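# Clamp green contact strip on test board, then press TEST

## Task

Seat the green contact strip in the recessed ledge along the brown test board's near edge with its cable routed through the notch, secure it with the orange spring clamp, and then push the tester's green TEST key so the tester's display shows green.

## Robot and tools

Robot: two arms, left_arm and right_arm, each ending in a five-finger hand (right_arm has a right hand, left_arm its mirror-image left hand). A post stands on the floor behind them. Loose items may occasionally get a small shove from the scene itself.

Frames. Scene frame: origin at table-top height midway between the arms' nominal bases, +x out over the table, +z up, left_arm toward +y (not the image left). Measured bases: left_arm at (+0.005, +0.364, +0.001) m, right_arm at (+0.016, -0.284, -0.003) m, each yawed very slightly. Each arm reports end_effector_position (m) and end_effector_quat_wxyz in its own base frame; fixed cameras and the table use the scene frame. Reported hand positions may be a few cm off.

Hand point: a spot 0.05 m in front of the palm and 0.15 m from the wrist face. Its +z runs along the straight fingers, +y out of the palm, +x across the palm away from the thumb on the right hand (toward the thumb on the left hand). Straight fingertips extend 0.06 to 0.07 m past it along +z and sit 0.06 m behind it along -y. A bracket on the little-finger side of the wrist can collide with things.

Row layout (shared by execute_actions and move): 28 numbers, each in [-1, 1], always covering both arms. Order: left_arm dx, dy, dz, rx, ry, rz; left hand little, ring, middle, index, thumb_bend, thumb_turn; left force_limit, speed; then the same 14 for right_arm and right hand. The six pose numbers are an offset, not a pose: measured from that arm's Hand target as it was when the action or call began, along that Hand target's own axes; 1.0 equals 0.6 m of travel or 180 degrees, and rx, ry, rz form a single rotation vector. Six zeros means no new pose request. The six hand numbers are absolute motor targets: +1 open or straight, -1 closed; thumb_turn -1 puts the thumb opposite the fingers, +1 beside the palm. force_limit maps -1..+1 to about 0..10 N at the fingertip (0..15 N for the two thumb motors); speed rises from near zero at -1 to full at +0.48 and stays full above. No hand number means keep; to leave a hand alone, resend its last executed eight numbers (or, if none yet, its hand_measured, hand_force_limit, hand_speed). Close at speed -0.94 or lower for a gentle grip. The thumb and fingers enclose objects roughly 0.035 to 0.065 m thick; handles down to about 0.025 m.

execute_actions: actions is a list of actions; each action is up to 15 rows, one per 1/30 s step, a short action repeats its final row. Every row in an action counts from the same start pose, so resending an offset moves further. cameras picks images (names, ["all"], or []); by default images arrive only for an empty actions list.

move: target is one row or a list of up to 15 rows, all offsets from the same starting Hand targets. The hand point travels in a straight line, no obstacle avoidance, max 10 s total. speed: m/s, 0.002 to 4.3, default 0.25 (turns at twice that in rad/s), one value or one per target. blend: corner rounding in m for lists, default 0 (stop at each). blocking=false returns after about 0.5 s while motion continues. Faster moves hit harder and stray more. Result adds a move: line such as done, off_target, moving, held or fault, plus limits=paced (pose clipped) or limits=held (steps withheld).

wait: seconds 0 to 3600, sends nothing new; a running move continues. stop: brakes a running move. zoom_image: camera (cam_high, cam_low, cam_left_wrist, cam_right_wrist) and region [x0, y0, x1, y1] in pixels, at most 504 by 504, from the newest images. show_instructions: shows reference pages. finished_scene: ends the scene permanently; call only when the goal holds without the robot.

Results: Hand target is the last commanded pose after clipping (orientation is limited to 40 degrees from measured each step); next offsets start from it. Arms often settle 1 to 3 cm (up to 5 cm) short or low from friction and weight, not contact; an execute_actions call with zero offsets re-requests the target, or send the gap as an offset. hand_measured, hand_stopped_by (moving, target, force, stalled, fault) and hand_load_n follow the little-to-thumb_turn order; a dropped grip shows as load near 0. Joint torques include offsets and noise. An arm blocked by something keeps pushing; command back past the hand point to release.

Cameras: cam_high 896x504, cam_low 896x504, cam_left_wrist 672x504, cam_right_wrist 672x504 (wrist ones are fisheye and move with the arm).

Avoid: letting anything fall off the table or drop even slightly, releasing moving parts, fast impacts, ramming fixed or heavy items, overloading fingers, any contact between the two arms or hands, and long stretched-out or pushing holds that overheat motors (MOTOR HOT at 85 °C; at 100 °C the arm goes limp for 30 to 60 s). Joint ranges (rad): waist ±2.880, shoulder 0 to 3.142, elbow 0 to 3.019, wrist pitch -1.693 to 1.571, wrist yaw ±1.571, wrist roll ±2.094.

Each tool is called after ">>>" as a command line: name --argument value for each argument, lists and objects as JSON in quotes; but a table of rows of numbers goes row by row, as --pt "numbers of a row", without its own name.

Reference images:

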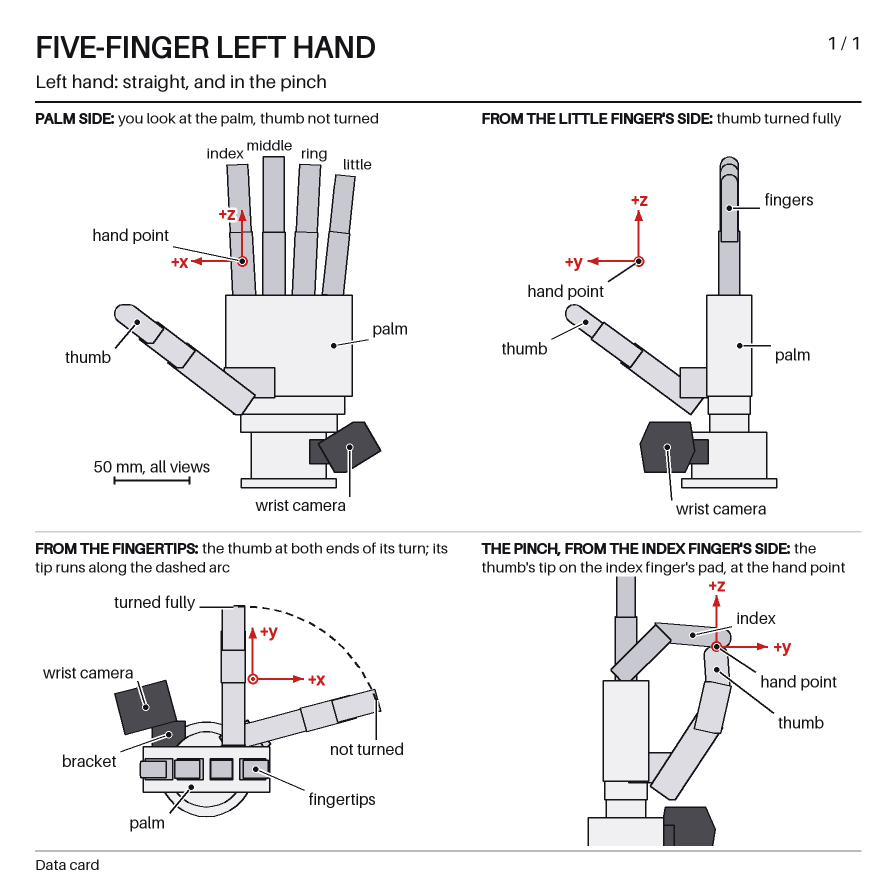

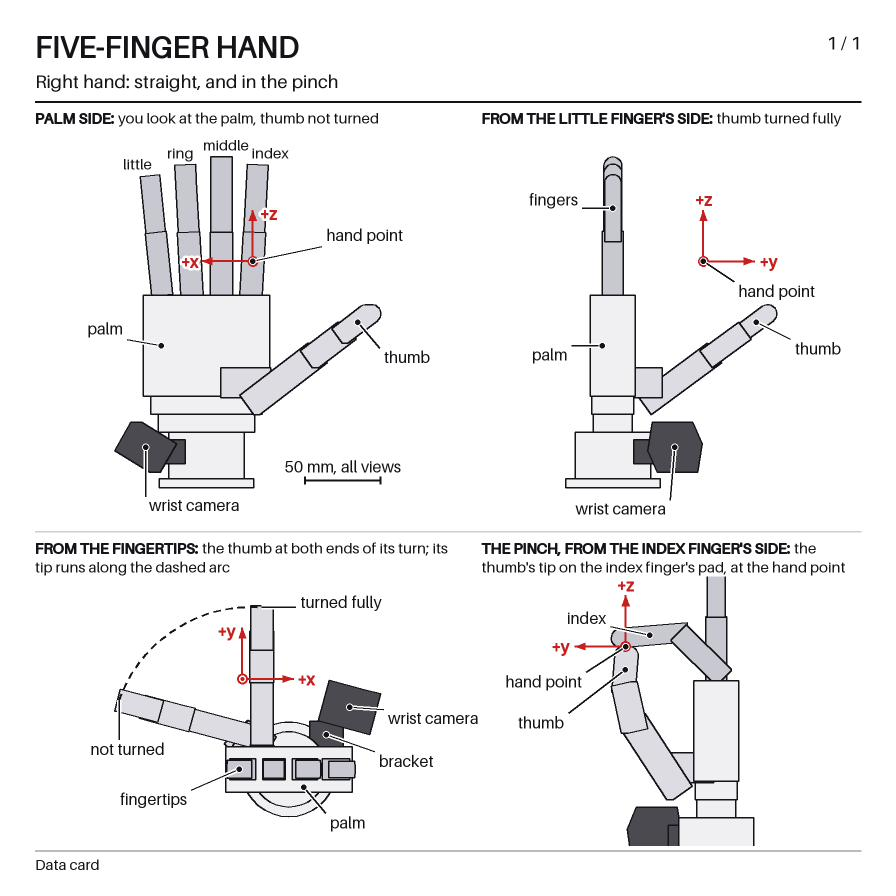

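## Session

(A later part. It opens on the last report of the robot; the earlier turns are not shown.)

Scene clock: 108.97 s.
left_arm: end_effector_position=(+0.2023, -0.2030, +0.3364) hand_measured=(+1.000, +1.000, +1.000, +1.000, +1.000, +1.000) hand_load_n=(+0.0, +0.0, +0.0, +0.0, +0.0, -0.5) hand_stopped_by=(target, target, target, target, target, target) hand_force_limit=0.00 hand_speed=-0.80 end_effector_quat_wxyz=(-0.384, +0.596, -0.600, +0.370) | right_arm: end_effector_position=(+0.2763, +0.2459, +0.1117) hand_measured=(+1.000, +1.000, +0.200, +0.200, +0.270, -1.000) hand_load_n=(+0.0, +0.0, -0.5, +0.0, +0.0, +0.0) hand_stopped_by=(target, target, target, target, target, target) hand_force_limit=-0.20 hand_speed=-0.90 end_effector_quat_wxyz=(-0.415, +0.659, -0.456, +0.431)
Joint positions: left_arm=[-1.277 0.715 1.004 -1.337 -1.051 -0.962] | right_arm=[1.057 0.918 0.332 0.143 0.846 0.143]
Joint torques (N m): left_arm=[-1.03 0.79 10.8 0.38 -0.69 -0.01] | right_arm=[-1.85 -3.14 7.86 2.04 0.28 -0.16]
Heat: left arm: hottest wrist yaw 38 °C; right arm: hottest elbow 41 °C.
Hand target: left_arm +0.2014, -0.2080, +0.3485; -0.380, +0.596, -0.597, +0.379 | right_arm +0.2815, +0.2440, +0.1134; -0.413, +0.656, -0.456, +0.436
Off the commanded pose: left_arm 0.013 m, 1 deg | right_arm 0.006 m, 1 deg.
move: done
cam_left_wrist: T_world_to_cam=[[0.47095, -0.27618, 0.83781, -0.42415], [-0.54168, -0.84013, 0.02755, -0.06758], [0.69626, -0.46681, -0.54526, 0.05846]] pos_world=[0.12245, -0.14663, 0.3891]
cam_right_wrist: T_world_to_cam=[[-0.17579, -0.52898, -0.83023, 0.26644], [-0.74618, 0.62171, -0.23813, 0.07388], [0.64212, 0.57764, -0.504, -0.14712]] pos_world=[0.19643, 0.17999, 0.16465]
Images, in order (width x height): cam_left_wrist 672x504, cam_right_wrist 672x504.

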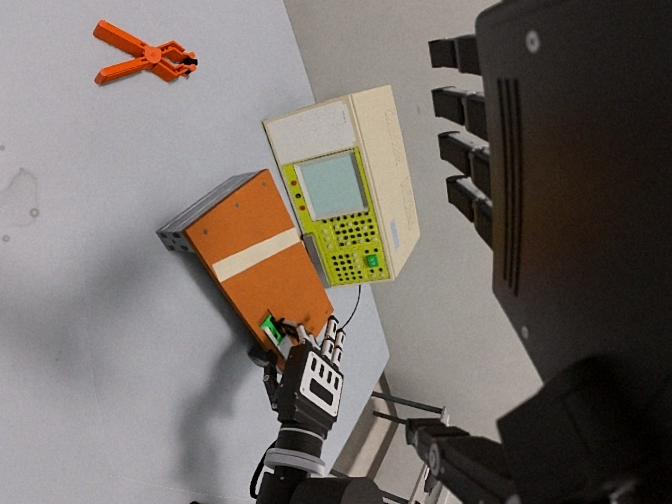

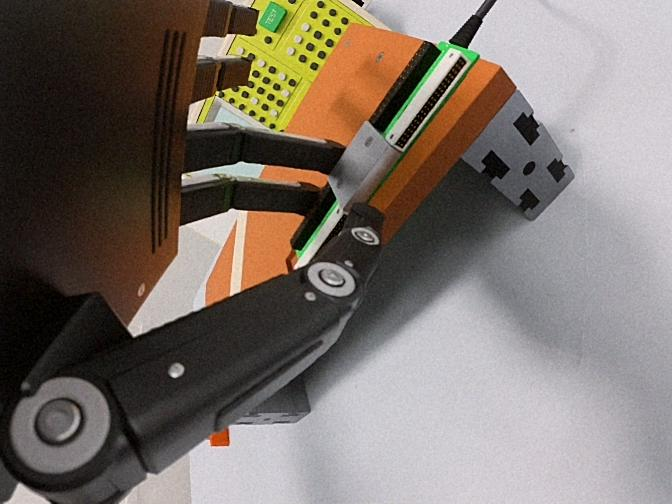

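>>> move --pt "0 0 0 0 0 0 1 1 1 1 1 1 0 -0.8 0 0 0 0 0 0 1 1 0.34 0.34 0.27 -1 -0.2 -0.9" --pt "0 0 0 0 0 0 1 1 1 1 1 1 0 -0.8 0.0119 -0.0573 -0.0169 0 0 0 1 1 0.34 0.34 0.27 -1 -0.2 -0.9" --pt "0 0 0 0 0 0 1 1 1 1 1 1 0 -0.8 0.0333 -0.0551 -0.0095 0 0 0 1 1 0.34 0.34 0.27 -1 -0.2 -0.9" --speed 0.06 --cameras '["cam_right_wrist","cam_left_wrist","cam_high"]'

>>> zoom_image --camera "cam_right_wrist" --region '[280, 30, 560, 290]'

>>> zoom_image --camera "cam_left_wrist" --region '[250, 300, 300, 350]'

>>> zoom_image --camera "cam_high" --region '[398, 190, 458, 230]'

Scene clock: 112.20 s.
left_arm: end_effector_position=(+0.2023, -0.2030, +0.3364) hand_measured=(+1.000, +1.000, +1.000, +1.000, +1.000, +1.000) hand_load_n=(+0.0, -0.5, +0.0, +0.0, +0.0, +0.0) hand_stopped_by=(target, target, target, target, target, target) hand_force_limit=0.00 hand_speed=-0.80 end_effector_quat_wxyz=(-0.384, +0.596, -0.600, +0.370) | right_arm: end_effector_position=(+0.2797, +0.2270, +0.1317) hand_measured=(+1.000, +1.000, +0.340, +0.340, +0.270, -1.000) hand_load_n=(+0.0, -0.5, +0.0, +0.0, +0.0, +0.0) hand_stopped_by=(target, target, target, target, target, target) hand_force_limit=-0.20 hand_speed=-0.90 end_effector_quat_wxyz=(-0.403, +0.666, -0.456, +0.432)
Joint positions: left_arm=[-1.277 0.715 1.004 -1.337 -1.051 -0.962] | right_arm=[1.003 0.809 0.358 0.001 0.801 0.113]
Joint torques (N m): left_arm=[-1.03 0.73 10.8 0.38 -0.69 0] | right_arm=[-1.67 -3.43 10.33 1.54 0.25 -0.16]
Heat: left arm: hottest wrist yaw 37 °C; right arm: hottest elbow 41 °C.
Hand target: left_arm +0.2014, -0.2080, +0.3485; -0.380, +0.596, -0.597, +0.379 | right_arm +0.2880, +0.2320, +0.1500; -0.413, +0.656, -0.456, +0.436
Off the commanded pose: left_arm 0.013 m, 1 deg | right_arm 0.021 m, 2 deg.
move: off_target (right_arm)
cam_left_wrist: T_world_to_cam=[[0.47095, -0.27618, 0.83781, -0.42415], [-0.54168, -0.84013, 0.02755, -0.06758], [0.69626, -0.46681, -0.54526, 0.05846]] pos_world=[0.12245, -0.14663, 0.3891]
cam_right_wrist: T_world_to_cam=[[-0.19046, -0.54711, -0.8151, 0.27995], [-0.74735, 0.61919, -0.24099, 0.09407], [0.63655, 0.56327, -0.52681, -0.12039]] pos_world=[0.20026, 0.16273, 0.18743]
Images, in order (width x height): cam_high 896x504, cam_left_wrist 672x504, cam_right_wrist 672x504.

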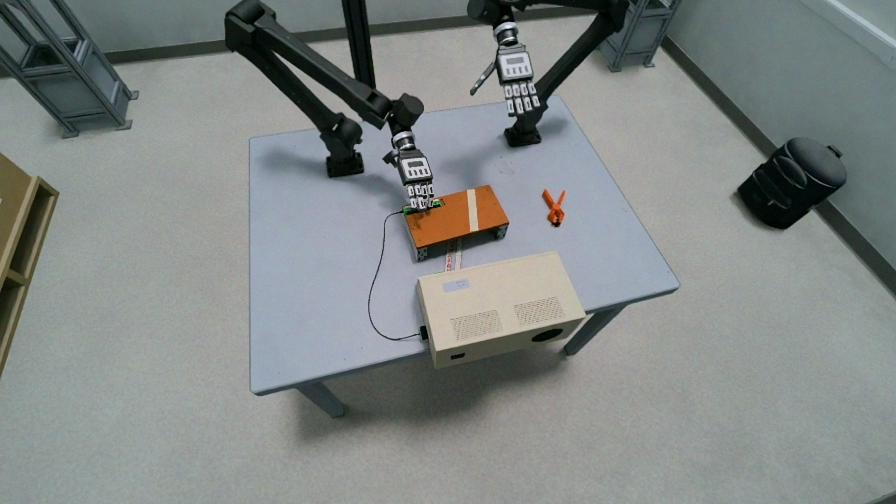

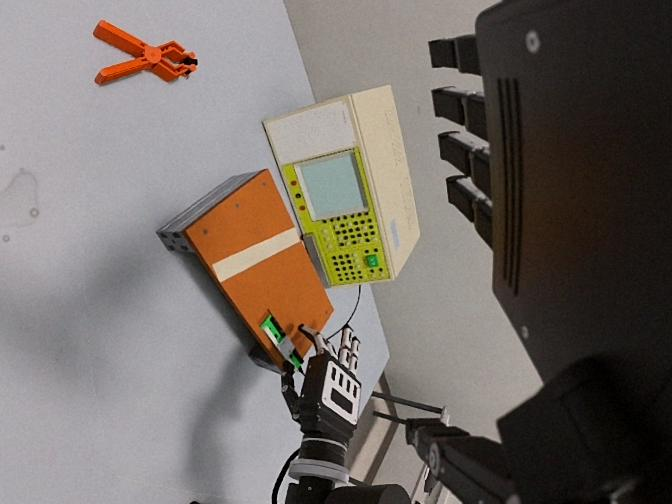

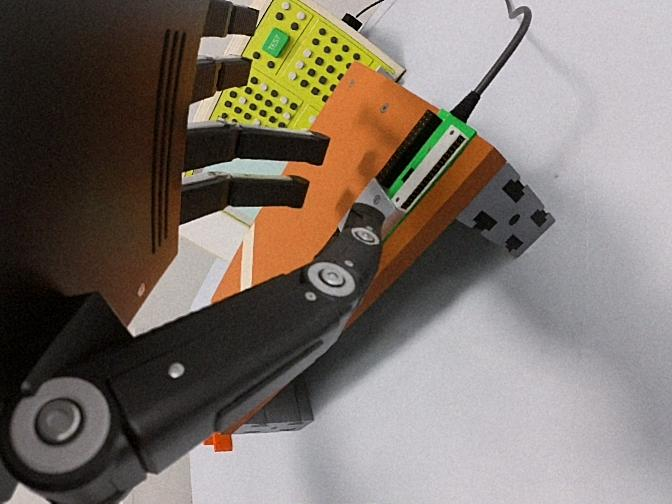

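Scaled by 1.800 from the camera's image (finer frame: 960x720).

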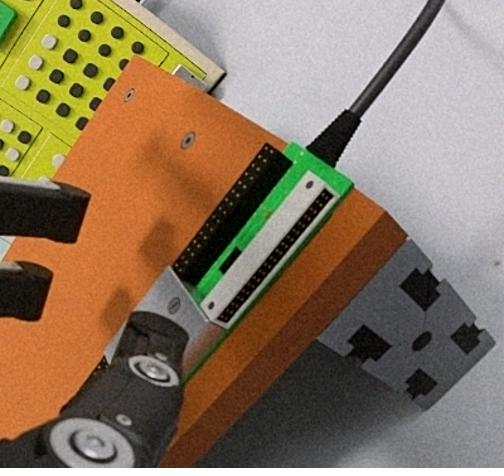

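Scaled by 10.080 from the camera's image (finer frame: 960x720).

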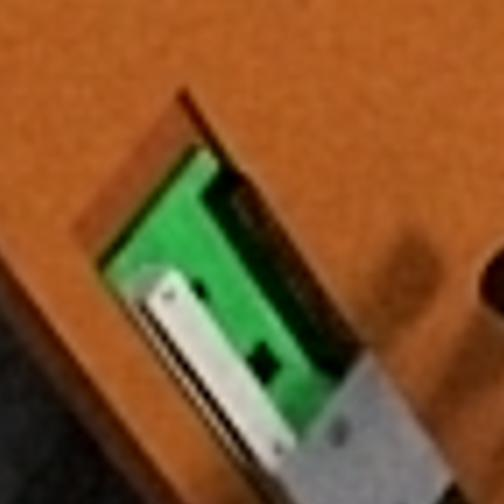

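Scaled by 8.400 from the camera's image (finer frame: 1280x720).

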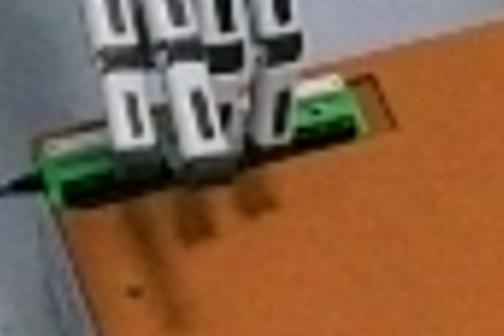

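>>> move --target '[0,0,0,0,0,0,1,1,1,1,1,1,0,-0.8,-0.027,0.0423,0.018,0,0,0,1,1,0.34,0.34,0.27,-1,-0.2,-0.9]' --speed 0.06 --cameras '["cam_right_wrist","cam_left_wrist"]'

>>> zoom_image --camera "cam_right_wrist" --region '[280, 30, 560, 290]'

Scene clock: 114.00 s.
left_arm: end_effector_position=(+0.2023, -0.2030, +0.3364) hand_measured=(+1.000, +1.000, +1.000, +1.000, +1.000, +1.000) hand_load_n=(+0.0, +0.0, +0.0, +0.0, +0.0, -0.5) hand_stopped_by=(target, target, target, target, target, target) hand_force_limit=0.00 hand_speed=-0.80 end_effector_quat_wxyz=(-0.384, +0.596, -0.600, +0.370) | right_arm: end_effector_position=(+0.2891, +0.2376, +0.1169) hand_measured=(+1.000, +1.000, +0.340, +0.340, +0.270, -1.000) hand_load_n=(+0.0, +0.0, +0.0, +0.0, +0.0, +0.0) hand_stopped_by=(target, target, target, target, target, target) hand_force_limit=-0.20 hand_speed=-0.90 end_effector_quat_wxyz=(-0.406, +0.658, -0.459, +0.437)
Joint positions: left_arm=[-1.277 0.715 1.004 -1.337 -1.051 -0.962] | right_arm=[1.004 0.915 0.346 0.136 0.816 0.112]
Joint torques (N m): left_arm=[-1.03 0.79 10.8 0.39 -0.69 -0.01] | right_arm=[0.21 -3.55 7.97 1.99 0.36 -0.04]
Heat: left arm: hottest wrist yaw 37 °C; right arm: hottest elbow 41 °C.
Hand target: left_arm +0.2014, -0.2080, +0.3485; -0.380, +0.596, -0.597, +0.379 | right_arm +0.2888, +0.2429, +0.1199; -0.413, +0.657, -0.456, +0.436
Off the commanded pose: left_arm 0.013 m, 1 deg | right_arm 0.006 m, 1 deg.
move: done
cam_left_wrist: T_world_to_cam=[[0.47095, -0.27618, 0.83781, -0.42415], [-0.54168, -0.84013, 0.02755, -0.06758], [0.69626, -0.46681, -0.54526, 0.05846]] pos_world=[0.12245, -0.14663, 0.3891]
cam_right_wrist: T_world_to_cam=[[-0.18568, -0.53684, -0.823, 0.27248], [-0.73557, 0.63127, -0.24582, 0.08536], [0.6515, 0.55973, -0.5121, -0.14545]] pos_world=[0.20814, 0.17381, 0.17075]
Images, in order (width x height): cam_left_wrist 672x504, cam_right_wrist 672x504.

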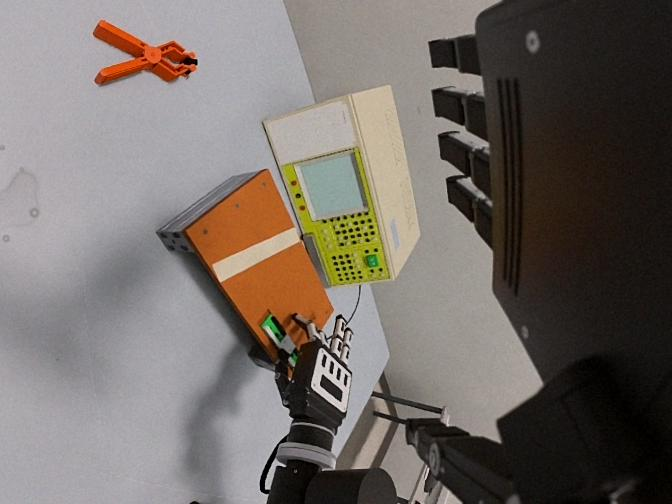

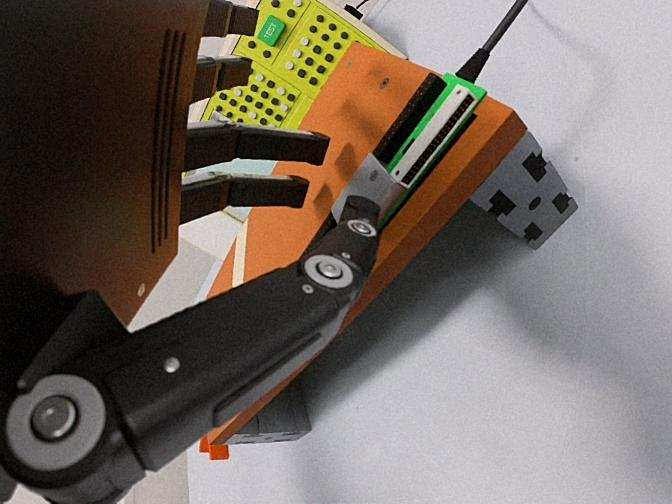

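Scaled by 1.800 from the camera's image (finer frame: 960x720).

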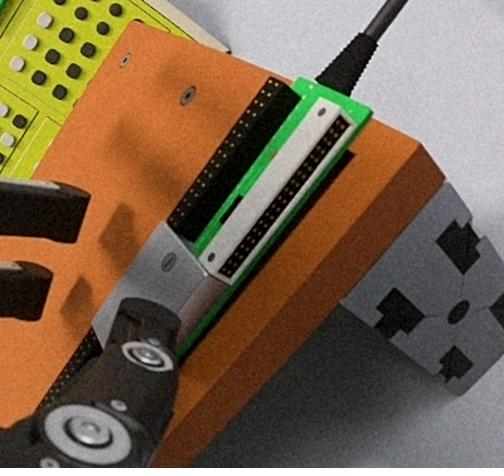

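>>> move --target '[0,0,0,0,0,0,1,1,1,1,1,1,0,-0.8,-0.0063,0.0083,-0.0032,0,0,0,1,1,0.34,0.34,0.27,-1,-0.2,-0.9]' --speed 0.04 --cameras '["cam_right_wrist","cam_left_wrist"]'

>>> zoom_image --camera "cam_right_wrist" --region '[280, 30, 560, 290]'

>>> zoom_image --camera "cam_left_wrist" --region '[250, 300, 310, 360]'

Scene clock: 115.77 s.
left_arm: end_effector_position=(+0.2023, -0.2030, +0.3364) hand_measured=(+1.000, +1.000, +1.000, +1.000, +1.000, +1.000) hand_load_n=(+0.0, +0.0, +0.0, +0.0, +0.0, +0.0) hand_stopped_by=(target, target, target, target, target, target) hand_force_limit=0.00 hand_speed=-0.80 end_effector_quat_wxyz=(-0.384, +0.596, -0.600, +0.370) | right_arm: end_effector_position=(+0.2859, +0.2381, +0.1117) hand_measured=(+1.000, +1.000, +0.340, +0.340, +0.270, -1.000) hand_load_n=(+0.0, +0.0, +0.0, +0.0, +0.0, +0.0) hand_stopped_by=(target, target, target, target, target, target) hand_force_limit=-0.20 hand_speed=-0.90 end_effector_quat_wxyz=(-0.404, +0.660, -0.456, +0.440)
Joint positions: left_arm=[-1.277 0.715 1.004 -1.337 -1.051 -0.962] | right_arm=[1.02 0.927 0.338 0.148 0.832 0.112]
Joint torques (N m): left_arm=[-1.03 0.79 10.8 0.38 -0.69 -0.01] | right_arm=[0.32 -3.14 7.97 2.09 0.39 0.07]
Heat: left arm: hottest wrist yaw 37 °C; right arm: hottest elbow 41 °C.
Hand target: left_arm +0.2014, -0.2080, +0.3485; -0.380, +0.596, -0.597, +0.379 | right_arm +0.2851, +0.2451, +0.1152; -0.413, +0.656, -0.456, +0.436
Off the commanded pose: left_arm 0.013 m, 1 deg | right_arm 0.008 m, 1 deg.
move: done
cam_left_wrist: T_world_to_cam=[[0.47095, -0.27618, 0.83781, -0.42415], [-0.54168, -0.84013, 0.02755, -0.06758], [0.69626, -0.46681, -0.54526, 0.05846]] pos_world=[0.12245, -0.14663, 0.3891]
cam_right_wrist: T_world_to_cam=[[-0.18406, -0.54575, -0.81748, 0.26901], [-0.73593, 0.62783, -0.25344, 0.08312], [0.65156, 0.55496, -0.51719, -0.14451]] pos_world=[0.20484, 0.17482, 0.16624]
Images, in order (width x height): cam_left_wrist 672x504, cam_right_wrist 672x504.

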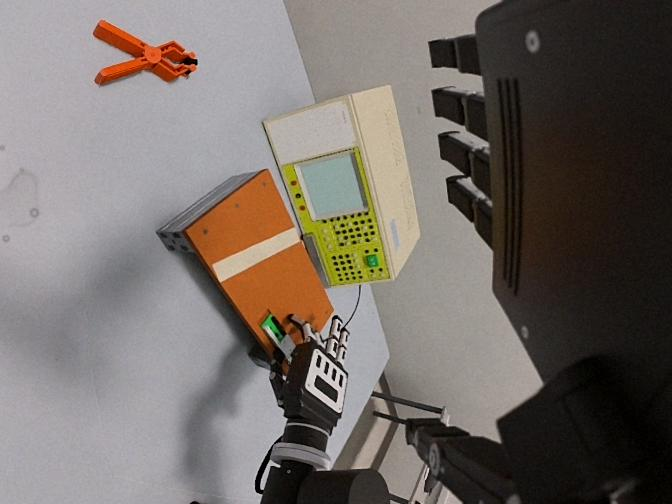

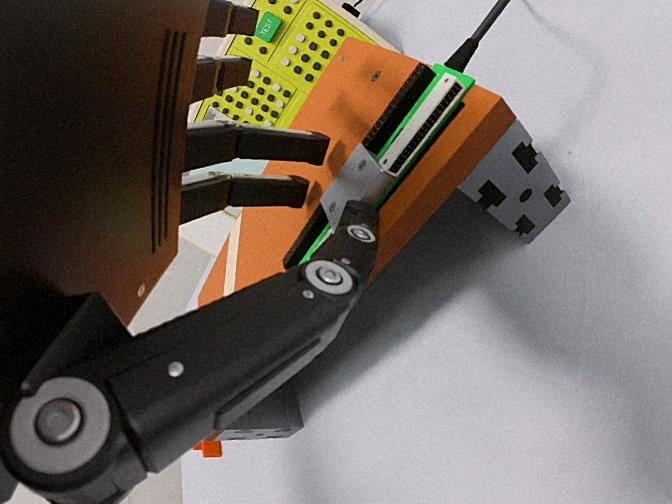

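Scaled by 1.800 from the camera's image (finer frame: 960x720).

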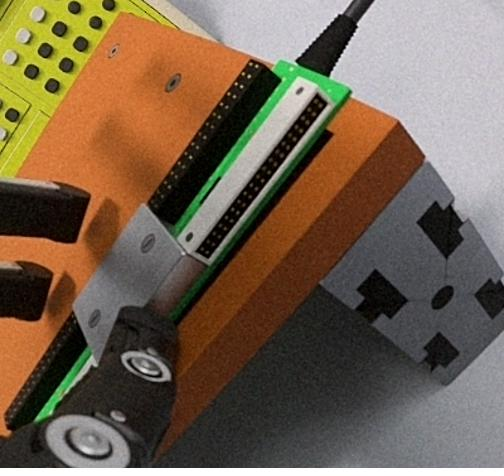

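Scaled by 8.400 from the camera's image (finer frame: 960x720).

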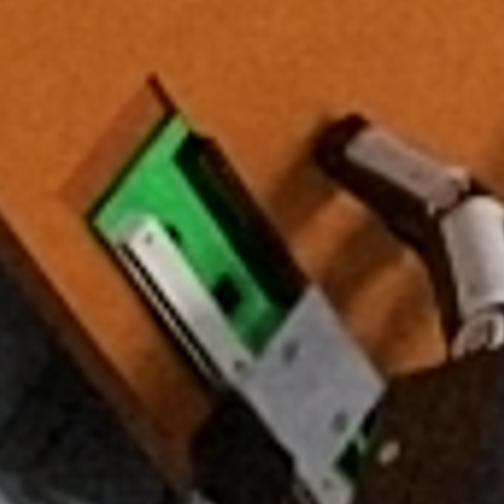

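>>> move --pt "0 0 0 0 0 0 1 1 1 1 1 1 0 -0.8 0 0 0 0 0 0 1 1 0.1 0.1 0.27 -1 -0.2 -0.85" --pt "0 0 0 0 0 0 1 1 1 1 1 1 0 -0.8 0 0 0 0 0 0 1 1 0.0 0.0 0.27 -1 -0.2 -0.9" --speed 0.04 --cameras '["cam_right_wrist","cam_left_wrist"]'

>>> zoom_image --camera "cam_right_wrist" --region '[280, 30, 560, 290]'

>>> zoom_image --camera "cam_left_wrist" --region '[250, 300, 310, 360]'

Scene clock: 117.93 s.
left_arm: end_effector_position=(+0.2023, -0.2030, +0.3364) hand_measured=(+1.000, +1.000, +1.000, +1.000, +1.000, +1.000) hand_load_n=(+0.0, +0.0, +0.0, +0.0, +0.0, -0.5) hand_stopped_by=(target, target, target, target, target, target) hand_force_limit=0.00 hand_speed=-0.80 end_effector_quat_wxyz=(-0.384, +0.596, -0.600, +0.370) | right_arm: end_effector_position=(+0.2867, +0.2389, +0.1133) hand_measured=(+1.000, +1.000, +0.028, +0.048, +0.270, -1.000) hand_load_n=(+0.0, +0.0, +5.5, +3.5, +6.0, +0.0) hand_stopped_by=(target, target, force, force, target, target) hand_force_limit=-0.20 hand_speed=-0.90 end_effector_quat_wxyz=(-0.407, +0.657, -0.457, +0.440)
Joint positions: left_arm=[-1.277 0.715 1.004 -1.337 -1.051 -0.962] | right_arm=[1.02 0.927 0.338 0.156 0.834 0.112]
Joint torques (N m): left_arm=[-1.03 0.73 10.8 0.36 -0.68 0] | right_arm=[0.21 -3.43 7.99 1.72 0.33 0.08]
Heat: left arm: hottest wrist yaw 37 °C; right arm: hottest elbow 41 °C.
Hand target: left_arm +0.2014, -0.2080, +0.3485; -0.380, +0.596, -0.597, +0.379 | right_arm +0.2851, +0.2452, +0.1152; -0.413, +0.656, -0.456, +0.436
Off the commanded pose: left_arm 0.013 m, 1 deg | right_arm 0.007 m, 1 deg.
move: done
cam_left_wrist: T_world_to_cam=[[0.47095, -0.27618, 0.83781, -0.42415], [-0.54168, -0.84013, 0.02755, -0.06758], [0.69626, -0.46681, -0.54526, 0.05846]] pos_world=[0.12245, -0.14663, 0.3891]
cam_right_wrist: T_world_to_cam=[[-0.18074, -0.53994, -0.82207, 0.26909], [-0.73378, 0.63058, -0.25284, 0.08236], [0.6549, 0.55752, -0.51017, -0.14699]] pos_world=[0.20533, 0.17531, 0.16704]
Images, in order (width x height): cam_left_wrist 672x504, cam_right_wrist 672x504.

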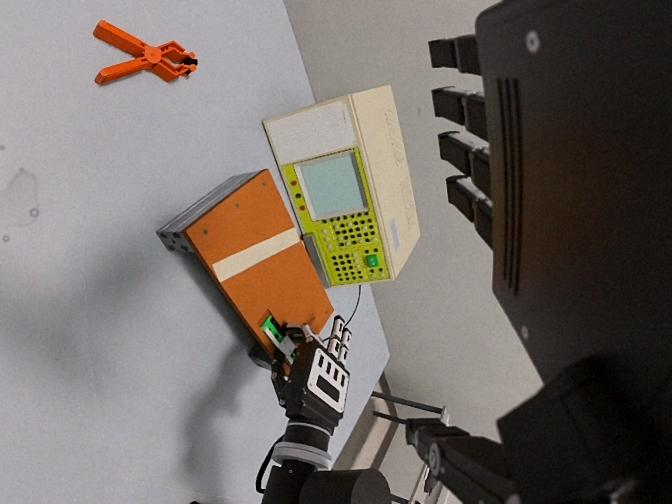

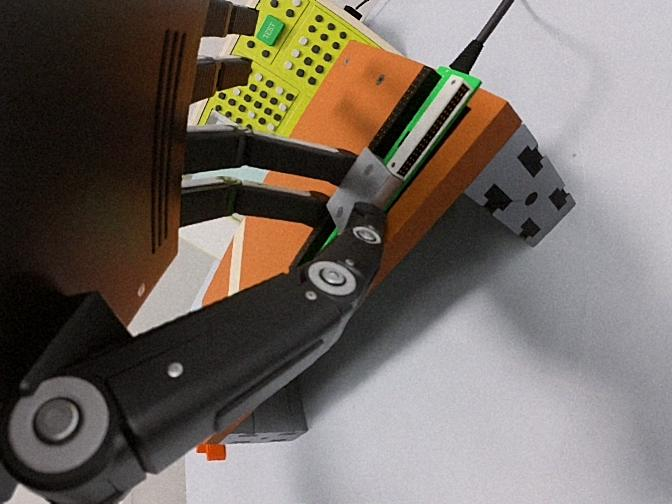

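Scaled by 1.800 from the camera's image (finer frame: 960x720).

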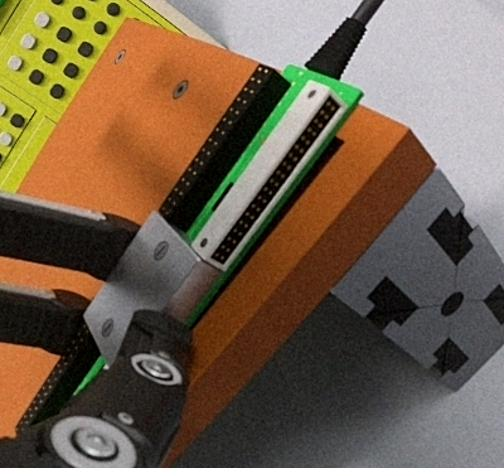

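Scaled by 8.400 from the camera's image (finer frame: 960x720).

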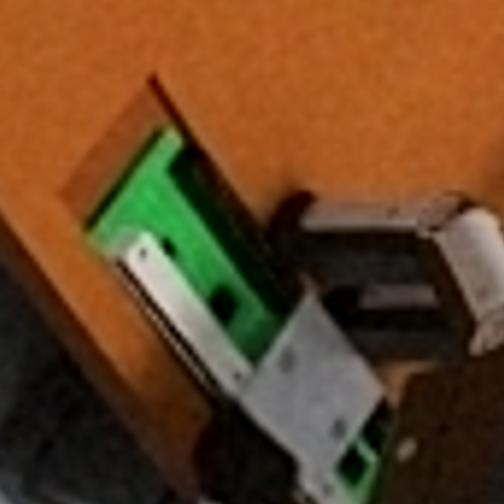

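>>> move --pt "0 0 0 0 0 0 1 1 1 1 1 1 0 -0.8 0.0098 -0.047 -0.0138 0 0 0 1 1 0.0 0.0 0.27 -1 -0.2 -0.9" --pt "0 0 0 0 0 0 1 1 1 1 1 1 0 -0.8 -0.0045 -0.0507 -0.0117 0 0 0 1 1 0.0 0.0 0.27 -1 -0.2 -0.9" --pt "0 0 0 0 0 0 1 1 1 1 1 1 0 -0.8 -0.0123 -0.013 -0.0007 0 0 0 1 1 0.0 0.0 0.27 -1 -0.2 -0.9" --speed 0.05 --cameras '["cam_right_wrist","cam_left_wrist","cam_high"]'

>>> zoom_image --camera "cam_right_wrist" --region '[280, 30, 560, 290]'

>>> zoom_image --camera "cam_left_wrist" --region '[250, 300, 310, 360]'

>>> zoom_image --camera "cam_high" --region '[398, 190, 458, 230]'

Scene clock: 122.07 s.
left_arm: end_effector_position=(+0.2023, -0.2030, +0.3364) hand_measured=(+1.000, +1.000, +1.000, +1.000, +1.000, +1.000) hand_load_n=(+0.0, +0.0, +0.0, -0.5, +0.0, -0.5) hand_stopped_by=(target, target, target, target, target, target) hand_force_limit=0.00 hand_speed=-0.80 end_effector_quat_wxyz=(-0.384, +0.596, -0.600, +0.370) | right_arm: end_effector_position=(+0.2867, +0.2452, +0.1174) hand_measured=(+1.000, +1.000, +0.028, +0.046, +0.270, -1.000) hand_load_n=(+0.0, +0.0, +0.0, +0.0, +0.0, +0.5) hand_stopped_by=(target, target, force, force, target, target) hand_force_limit=-0.20 hand_speed=-0.90 end_effector_quat_wxyz=(-0.400, +0.661, -0.455, +0.443)
Joint positions: left_arm=[-1.277 0.715 1.004 -1.337 -1.051 -0.962] | right_arm=[1.037 0.943 0.366 0.125 0.853 0.117]
Joint torques (N m): left_arm=[-1.08 0.79 10.8 0.38 -0.69 0] | right_arm=[0.38 -3.6 8.03 2.04 0.27 0.15]
Heat: left arm: hottest wrist yaw 37 °C; right arm: hottest elbow 41 °C.
Hand target: left_arm +0.2014, -0.2080, +0.3485; -0.380, +0.596, -0.597, +0.379 | right_arm +0.2851, +0.2540, +0.1211; -0.413, +0.656, -0.456, +0.436
Off the commanded pose: left_arm 0.013 m, 1 deg | right_arm 0.010 m, 2 deg.
move: done
cam_left_wrist: T_world_to_cam=[[0.47095, -0.27618, 0.83781, -0.42415], [-0.54168, -0.84013, 0.02755, -0.06758], [0.69626, -0.46681, -0.54526, 0.05846]] pos_world=[0.12245, -0.14663, 0.3891]
cam_right_wrist: T_world_to_cam=[[-0.18416, -0.55272, -0.81276, 0.27885], [-0.73379, 0.62747, -0.26044, 0.08103], [0.65394, 0.54844, -0.52114, -0.1447]] pos_world=[0.20544, 0.18264, 0.17233]
Images, in order (width x height): cam_high 896x504, cam_left_wrist 672x504, cam_right_wrist 672x504.

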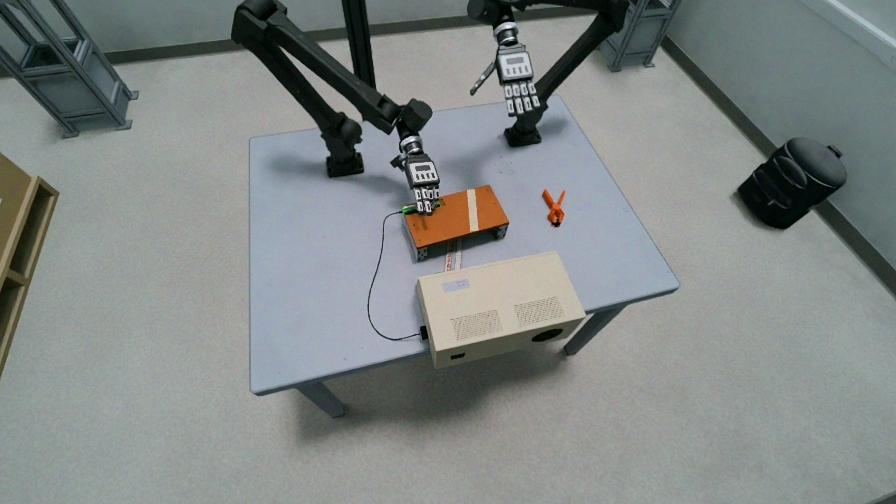

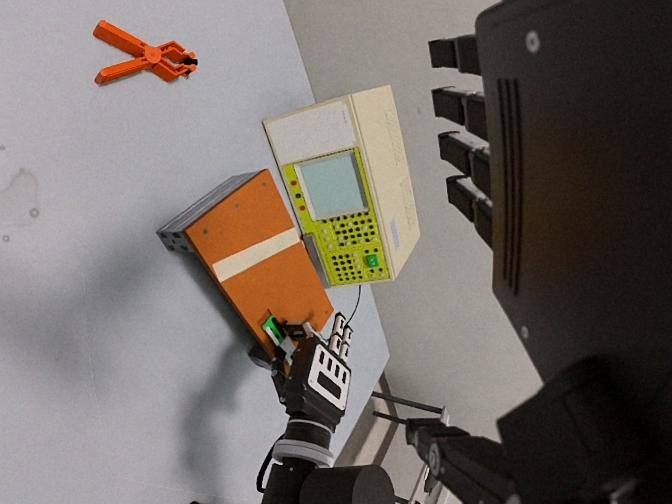

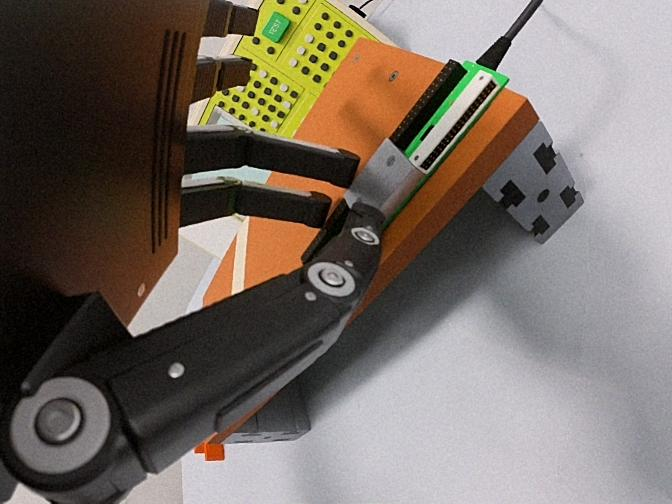

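Scaled by 1.800 from the camera's image (finer frame: 960x720).

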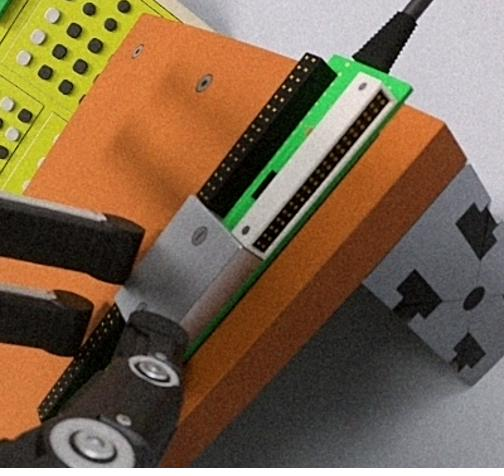

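Scaled by 8.400 from the camera's image (finer frame: 960x720).

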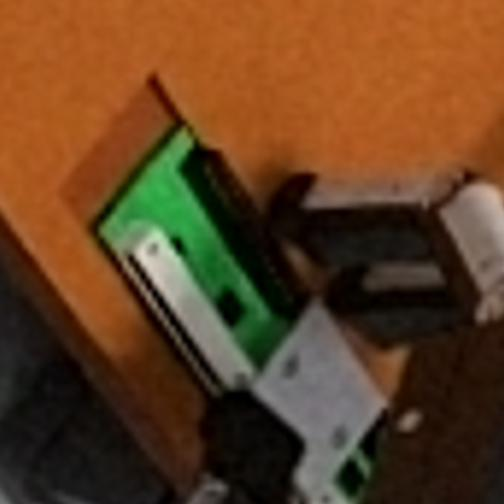

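Scaled by 8.400 from the camera's image (finer frame: 1280x720).

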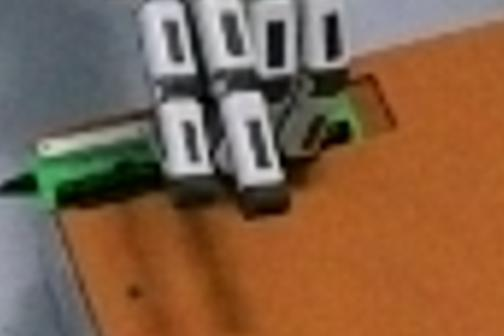

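>>> move --pt "0 0 0 0 0 0 1 1 1 1 1 1 0 -0.8 0 0 0 0 0 0 1 1 0.34 0.34 0.27 -1 -0.2 -0.8" --pt "0 0 0 0 0 0 1 1 1 1 1 1 0 -0.8 0.0094 -0.0454 -0.0134 0 0 0 1 1 0.34 0.34 0.27 -1 -0.2 -0.8" --pt "0 0 0 0 0 0 1 1 1 1 1 1 0 -0.8 0.0285 -0.0424 -0.0102 0 0 0 1 1 0.34 0.34 0.27 -1 -0.2 -0.8" --pt "0 0 0 0 0 0 1 1 1 1 1 1 0 -0.8 0.0187 0.0049 0.0037 0 0 0 1 1 0.34 0.34 0.27 -1 -0.2 -0.8" --pt "0 0 0 0 0 0 1 1 1 1 1 1 0 -0.8 0.0127 0.0163 0.002 0 0 0 1 1 0.34 0.34 0.27 -1 -0.2 -0.8" --speed 0.06 --cameras '["cam_right_wrist","cam_left_wrist"]'

>>> zoom_image --camera "cam_right_wrist" --region '[280, 30, 560, 290]'

Scene clock: 126.73 s.
left_arm: end_effector_position=(+0.2023, -0.2030, +0.3364) hand_measured=(+1.000, +1.000, +1.000, +1.000, +1.000, +1.000) hand_load_n=(+0.0, +0.0, +0.0, +0.0, +0.0, -0.5) hand_stopped_by=(target, target, target, target, target, target) hand_force_limit=0.00 hand_speed=-0.80 end_effector_quat_wxyz=(-0.384, +0.596, -0.600, +0.370) | right_arm: end_effector_position=(+0.2841, +0.2417, +0.1110) hand_measured=(+1.000, +1.000, +0.340, +0.340, +0.270, -1.000) hand_load_n=(+0.0, +0.0, +0.0, +0.0, -0.5, +0.0) hand_stopped_by=(target, target, target, target, target, target) hand_force_limit=-0.20 hand_speed=-0.80 end_effector_quat_wxyz=(-0.409, +0.660, -0.455, +0.436)
Joint positions: left_arm=[-1.277 0.715 1.004 -1.337 -1.051 -0.962] | right_arm=[1.028 0.931 0.335 0.16 0.83 0.117]
Joint torques (N m): left_arm=[-1.03 0.79 10.78 0.38 -0.68 0] | right_arm=[-0.67 -3.31 7.75 2 0.38 0.01]
Heat: left arm: hottest wrist yaw 37 °C; right arm: hottest elbow 41 °C.
Hand target: left_arm +0.2014, -0.2080, +0.3485; -0.380, +0.596, -0.597, +0.379 | right_arm +0.2855, +0.2445, +0.1130; -0.413, +0.656, -0.456, +0.436
Off the commanded pose: left_arm 0.013 m, 1 deg | right_arm 0.004 m, 1 deg.
move: done
cam_left_wrist: T_world_to_cam=[[0.47095, -0.27618, 0.83781, -0.42415], [-0.54168, -0.84013, 0.02755, -0.06758], [0.69626, -0.46681, -0.54526, 0.05846]] pos_world=[0.12245, -0.14663, 0.3891]
cam_right_wrist: T_world_to_cam=[[-0.17815, -0.54004, -0.82257, 0.26748], [-0.74113, 0.62353, -0.24886, 0.08134], [0.64729, 0.5653, -0.51132, -0.14769]] pos_world=[0.20353, 0.17721, 0.16475]
Images, in order (width x height): cam_left_wrist 672x504, cam_right_wrist 672x504.

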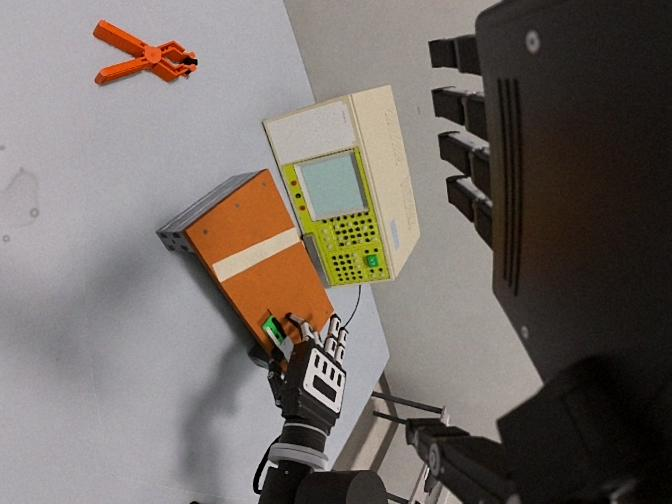

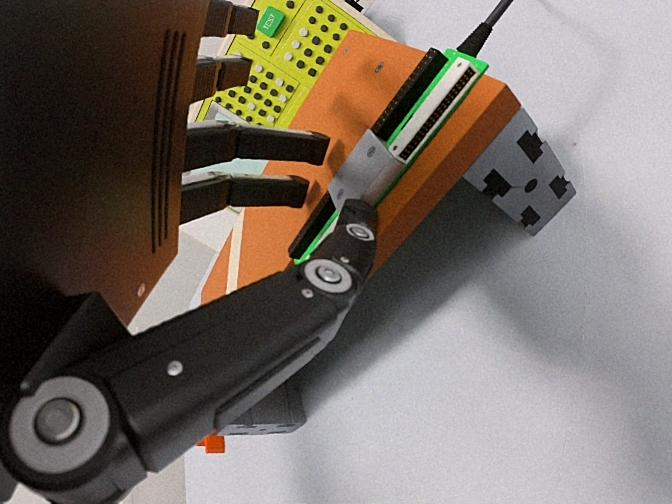

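Scaled by 1.800 from the camera's image (finer frame: 960x720).

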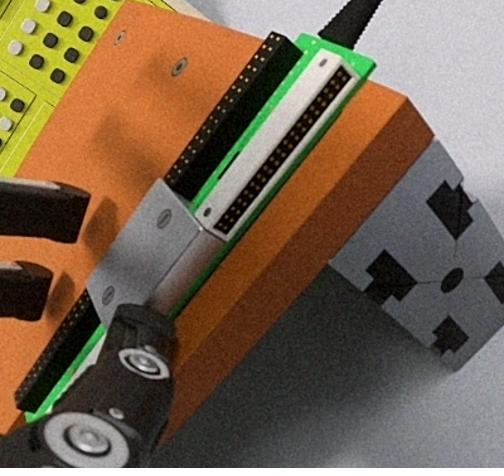

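>>> move --pt "0 0 0 0 0 0 1 1 1 1 1 1 0 -0.8 0 0.0025 0 0 0 0 1 1 0.1 0.1 0.27 -1 -0.2 -0.85" --pt "0 0 0 0 0 0 1 1 1 1 1 1 0 -0.8 0 0.0025 0 0 0 0 1 1 -0.06 -0.06 0.27 -1 0.2 -0.9" --speed 0.04 --cameras '["cam_right_wrist","cam_left_wrist"]'

>>> zoom_image --camera "cam_right_wrist" --region '[280, 30, 560, 290]'

>>> zoom_image --camera "cam_left_wrist" --region '[250, 300, 310, 360]'

Scene clock: 128.47 s.
left_arm: end_effector_position=(+0.2023, -0.2030, +0.3364) hand_measured=(+1.000, +1.000, +1.000, +1.000, +1.000, +1.000) hand_load_n=(+0.0, +0.0, +0.0, +0.0, +0.0, +0.0) hand_stopped_by=(target, target, target, target, target, target) hand_force_limit=0.00 hand_speed=-0.80 end_effector_quat_wxyz=(-0.384, +0.596, -0.600, +0.370) | right_arm: end_effector_position=(+0.2851, +0.2426, +0.1130) hand_measured=(+1.000, +1.000, +0.028, +0.046, +0.270, -1.000) hand_load_n=(+0.0, +0.0, +6.0, +5.5, +5.5, +0.0) hand_stopped_by=(target, target, force, force, target, target) hand_force_limit=0.20 hand_speed=-0.90 end_effector_quat_wxyz=(-0.414, +0.656, -0.456, +0.437)
Joint positions: left_arm=[-1.277 0.715 1.004 -1.337 -1.051 -0.962] | right_arm=[1.028 0.931 0.333 0.175 0.833 0.117]
Joint torques (N m): left_arm=[-1.03 0.73 10.8 0.38 -0.69 0] | right_arm=[-0.67 -3.19 7.69 1.58 0.32 0.01]
Heat: left arm: hottest wrist yaw 37 °C; right arm: hottest elbow 41 °C.
Hand target: left_arm +0.2014, -0.2080, +0.3485; -0.380, +0.596, -0.597, +0.379 | right_arm +0.2851, +0.2441, +0.1118; -0.413, +0.656, -0.456, +0.436
Off the commanded pose: left_arm 0.013 m, 1 deg | right_arm 0.002 m, 0 deg.
move: done
cam_left_wrist: T_world_to_cam=[[0.47095, -0.27618, 0.83781, -0.42415], [-0.54168, -0.84013, 0.02755, -0.06758], [0.69626, -0.46681, -0.54526, 0.05846]] pos_world=[0.12245, -0.14663, 0.3891]
cam_right_wrist: T_world_to_cam=[[-0.17294, -0.53062, -0.82978, 0.26686], [-0.73791, 0.6278, -0.24767, 0.07997], [0.65236, 0.56947, -0.50012, -0.15154]] pos_world=[0.20402, 0.17769, 0.16545]
Images, in order (width x height): cam_left_wrist 672x504, cam_right_wrist 672x504.

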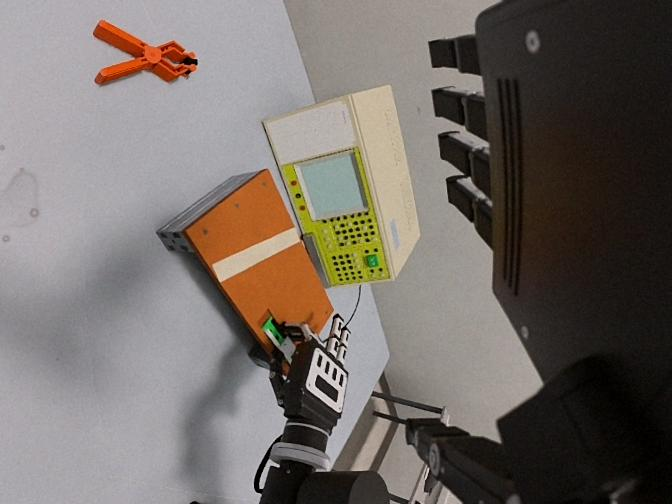

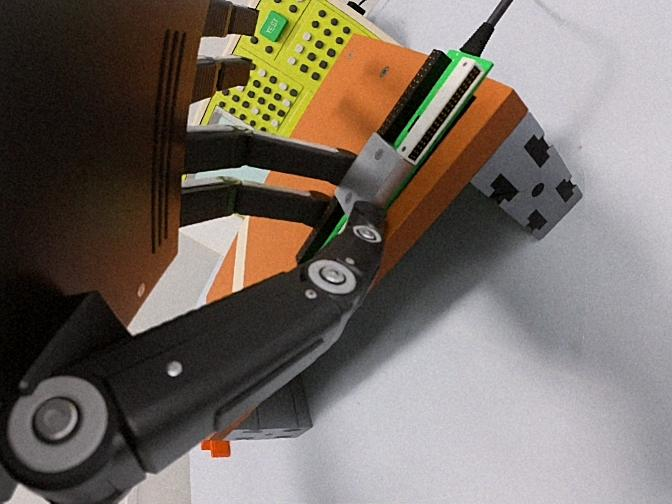

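Scaled by 1.800 from the camera's image (finer frame: 960x720).

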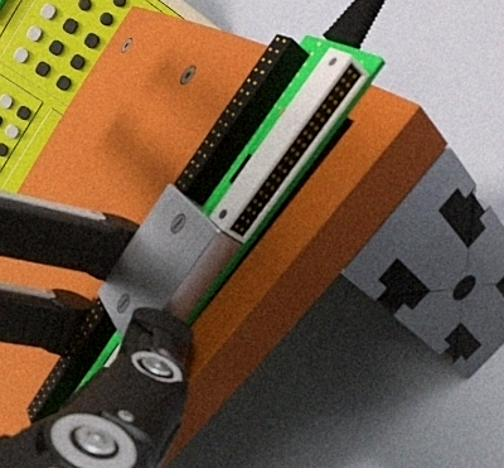

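Scaled by 8.400 from the camera's image (finer frame: 960x720).

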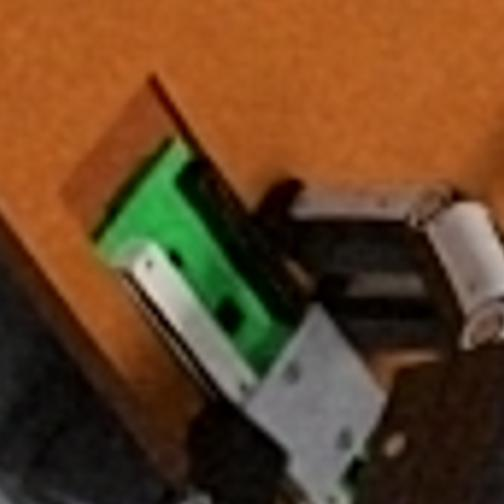

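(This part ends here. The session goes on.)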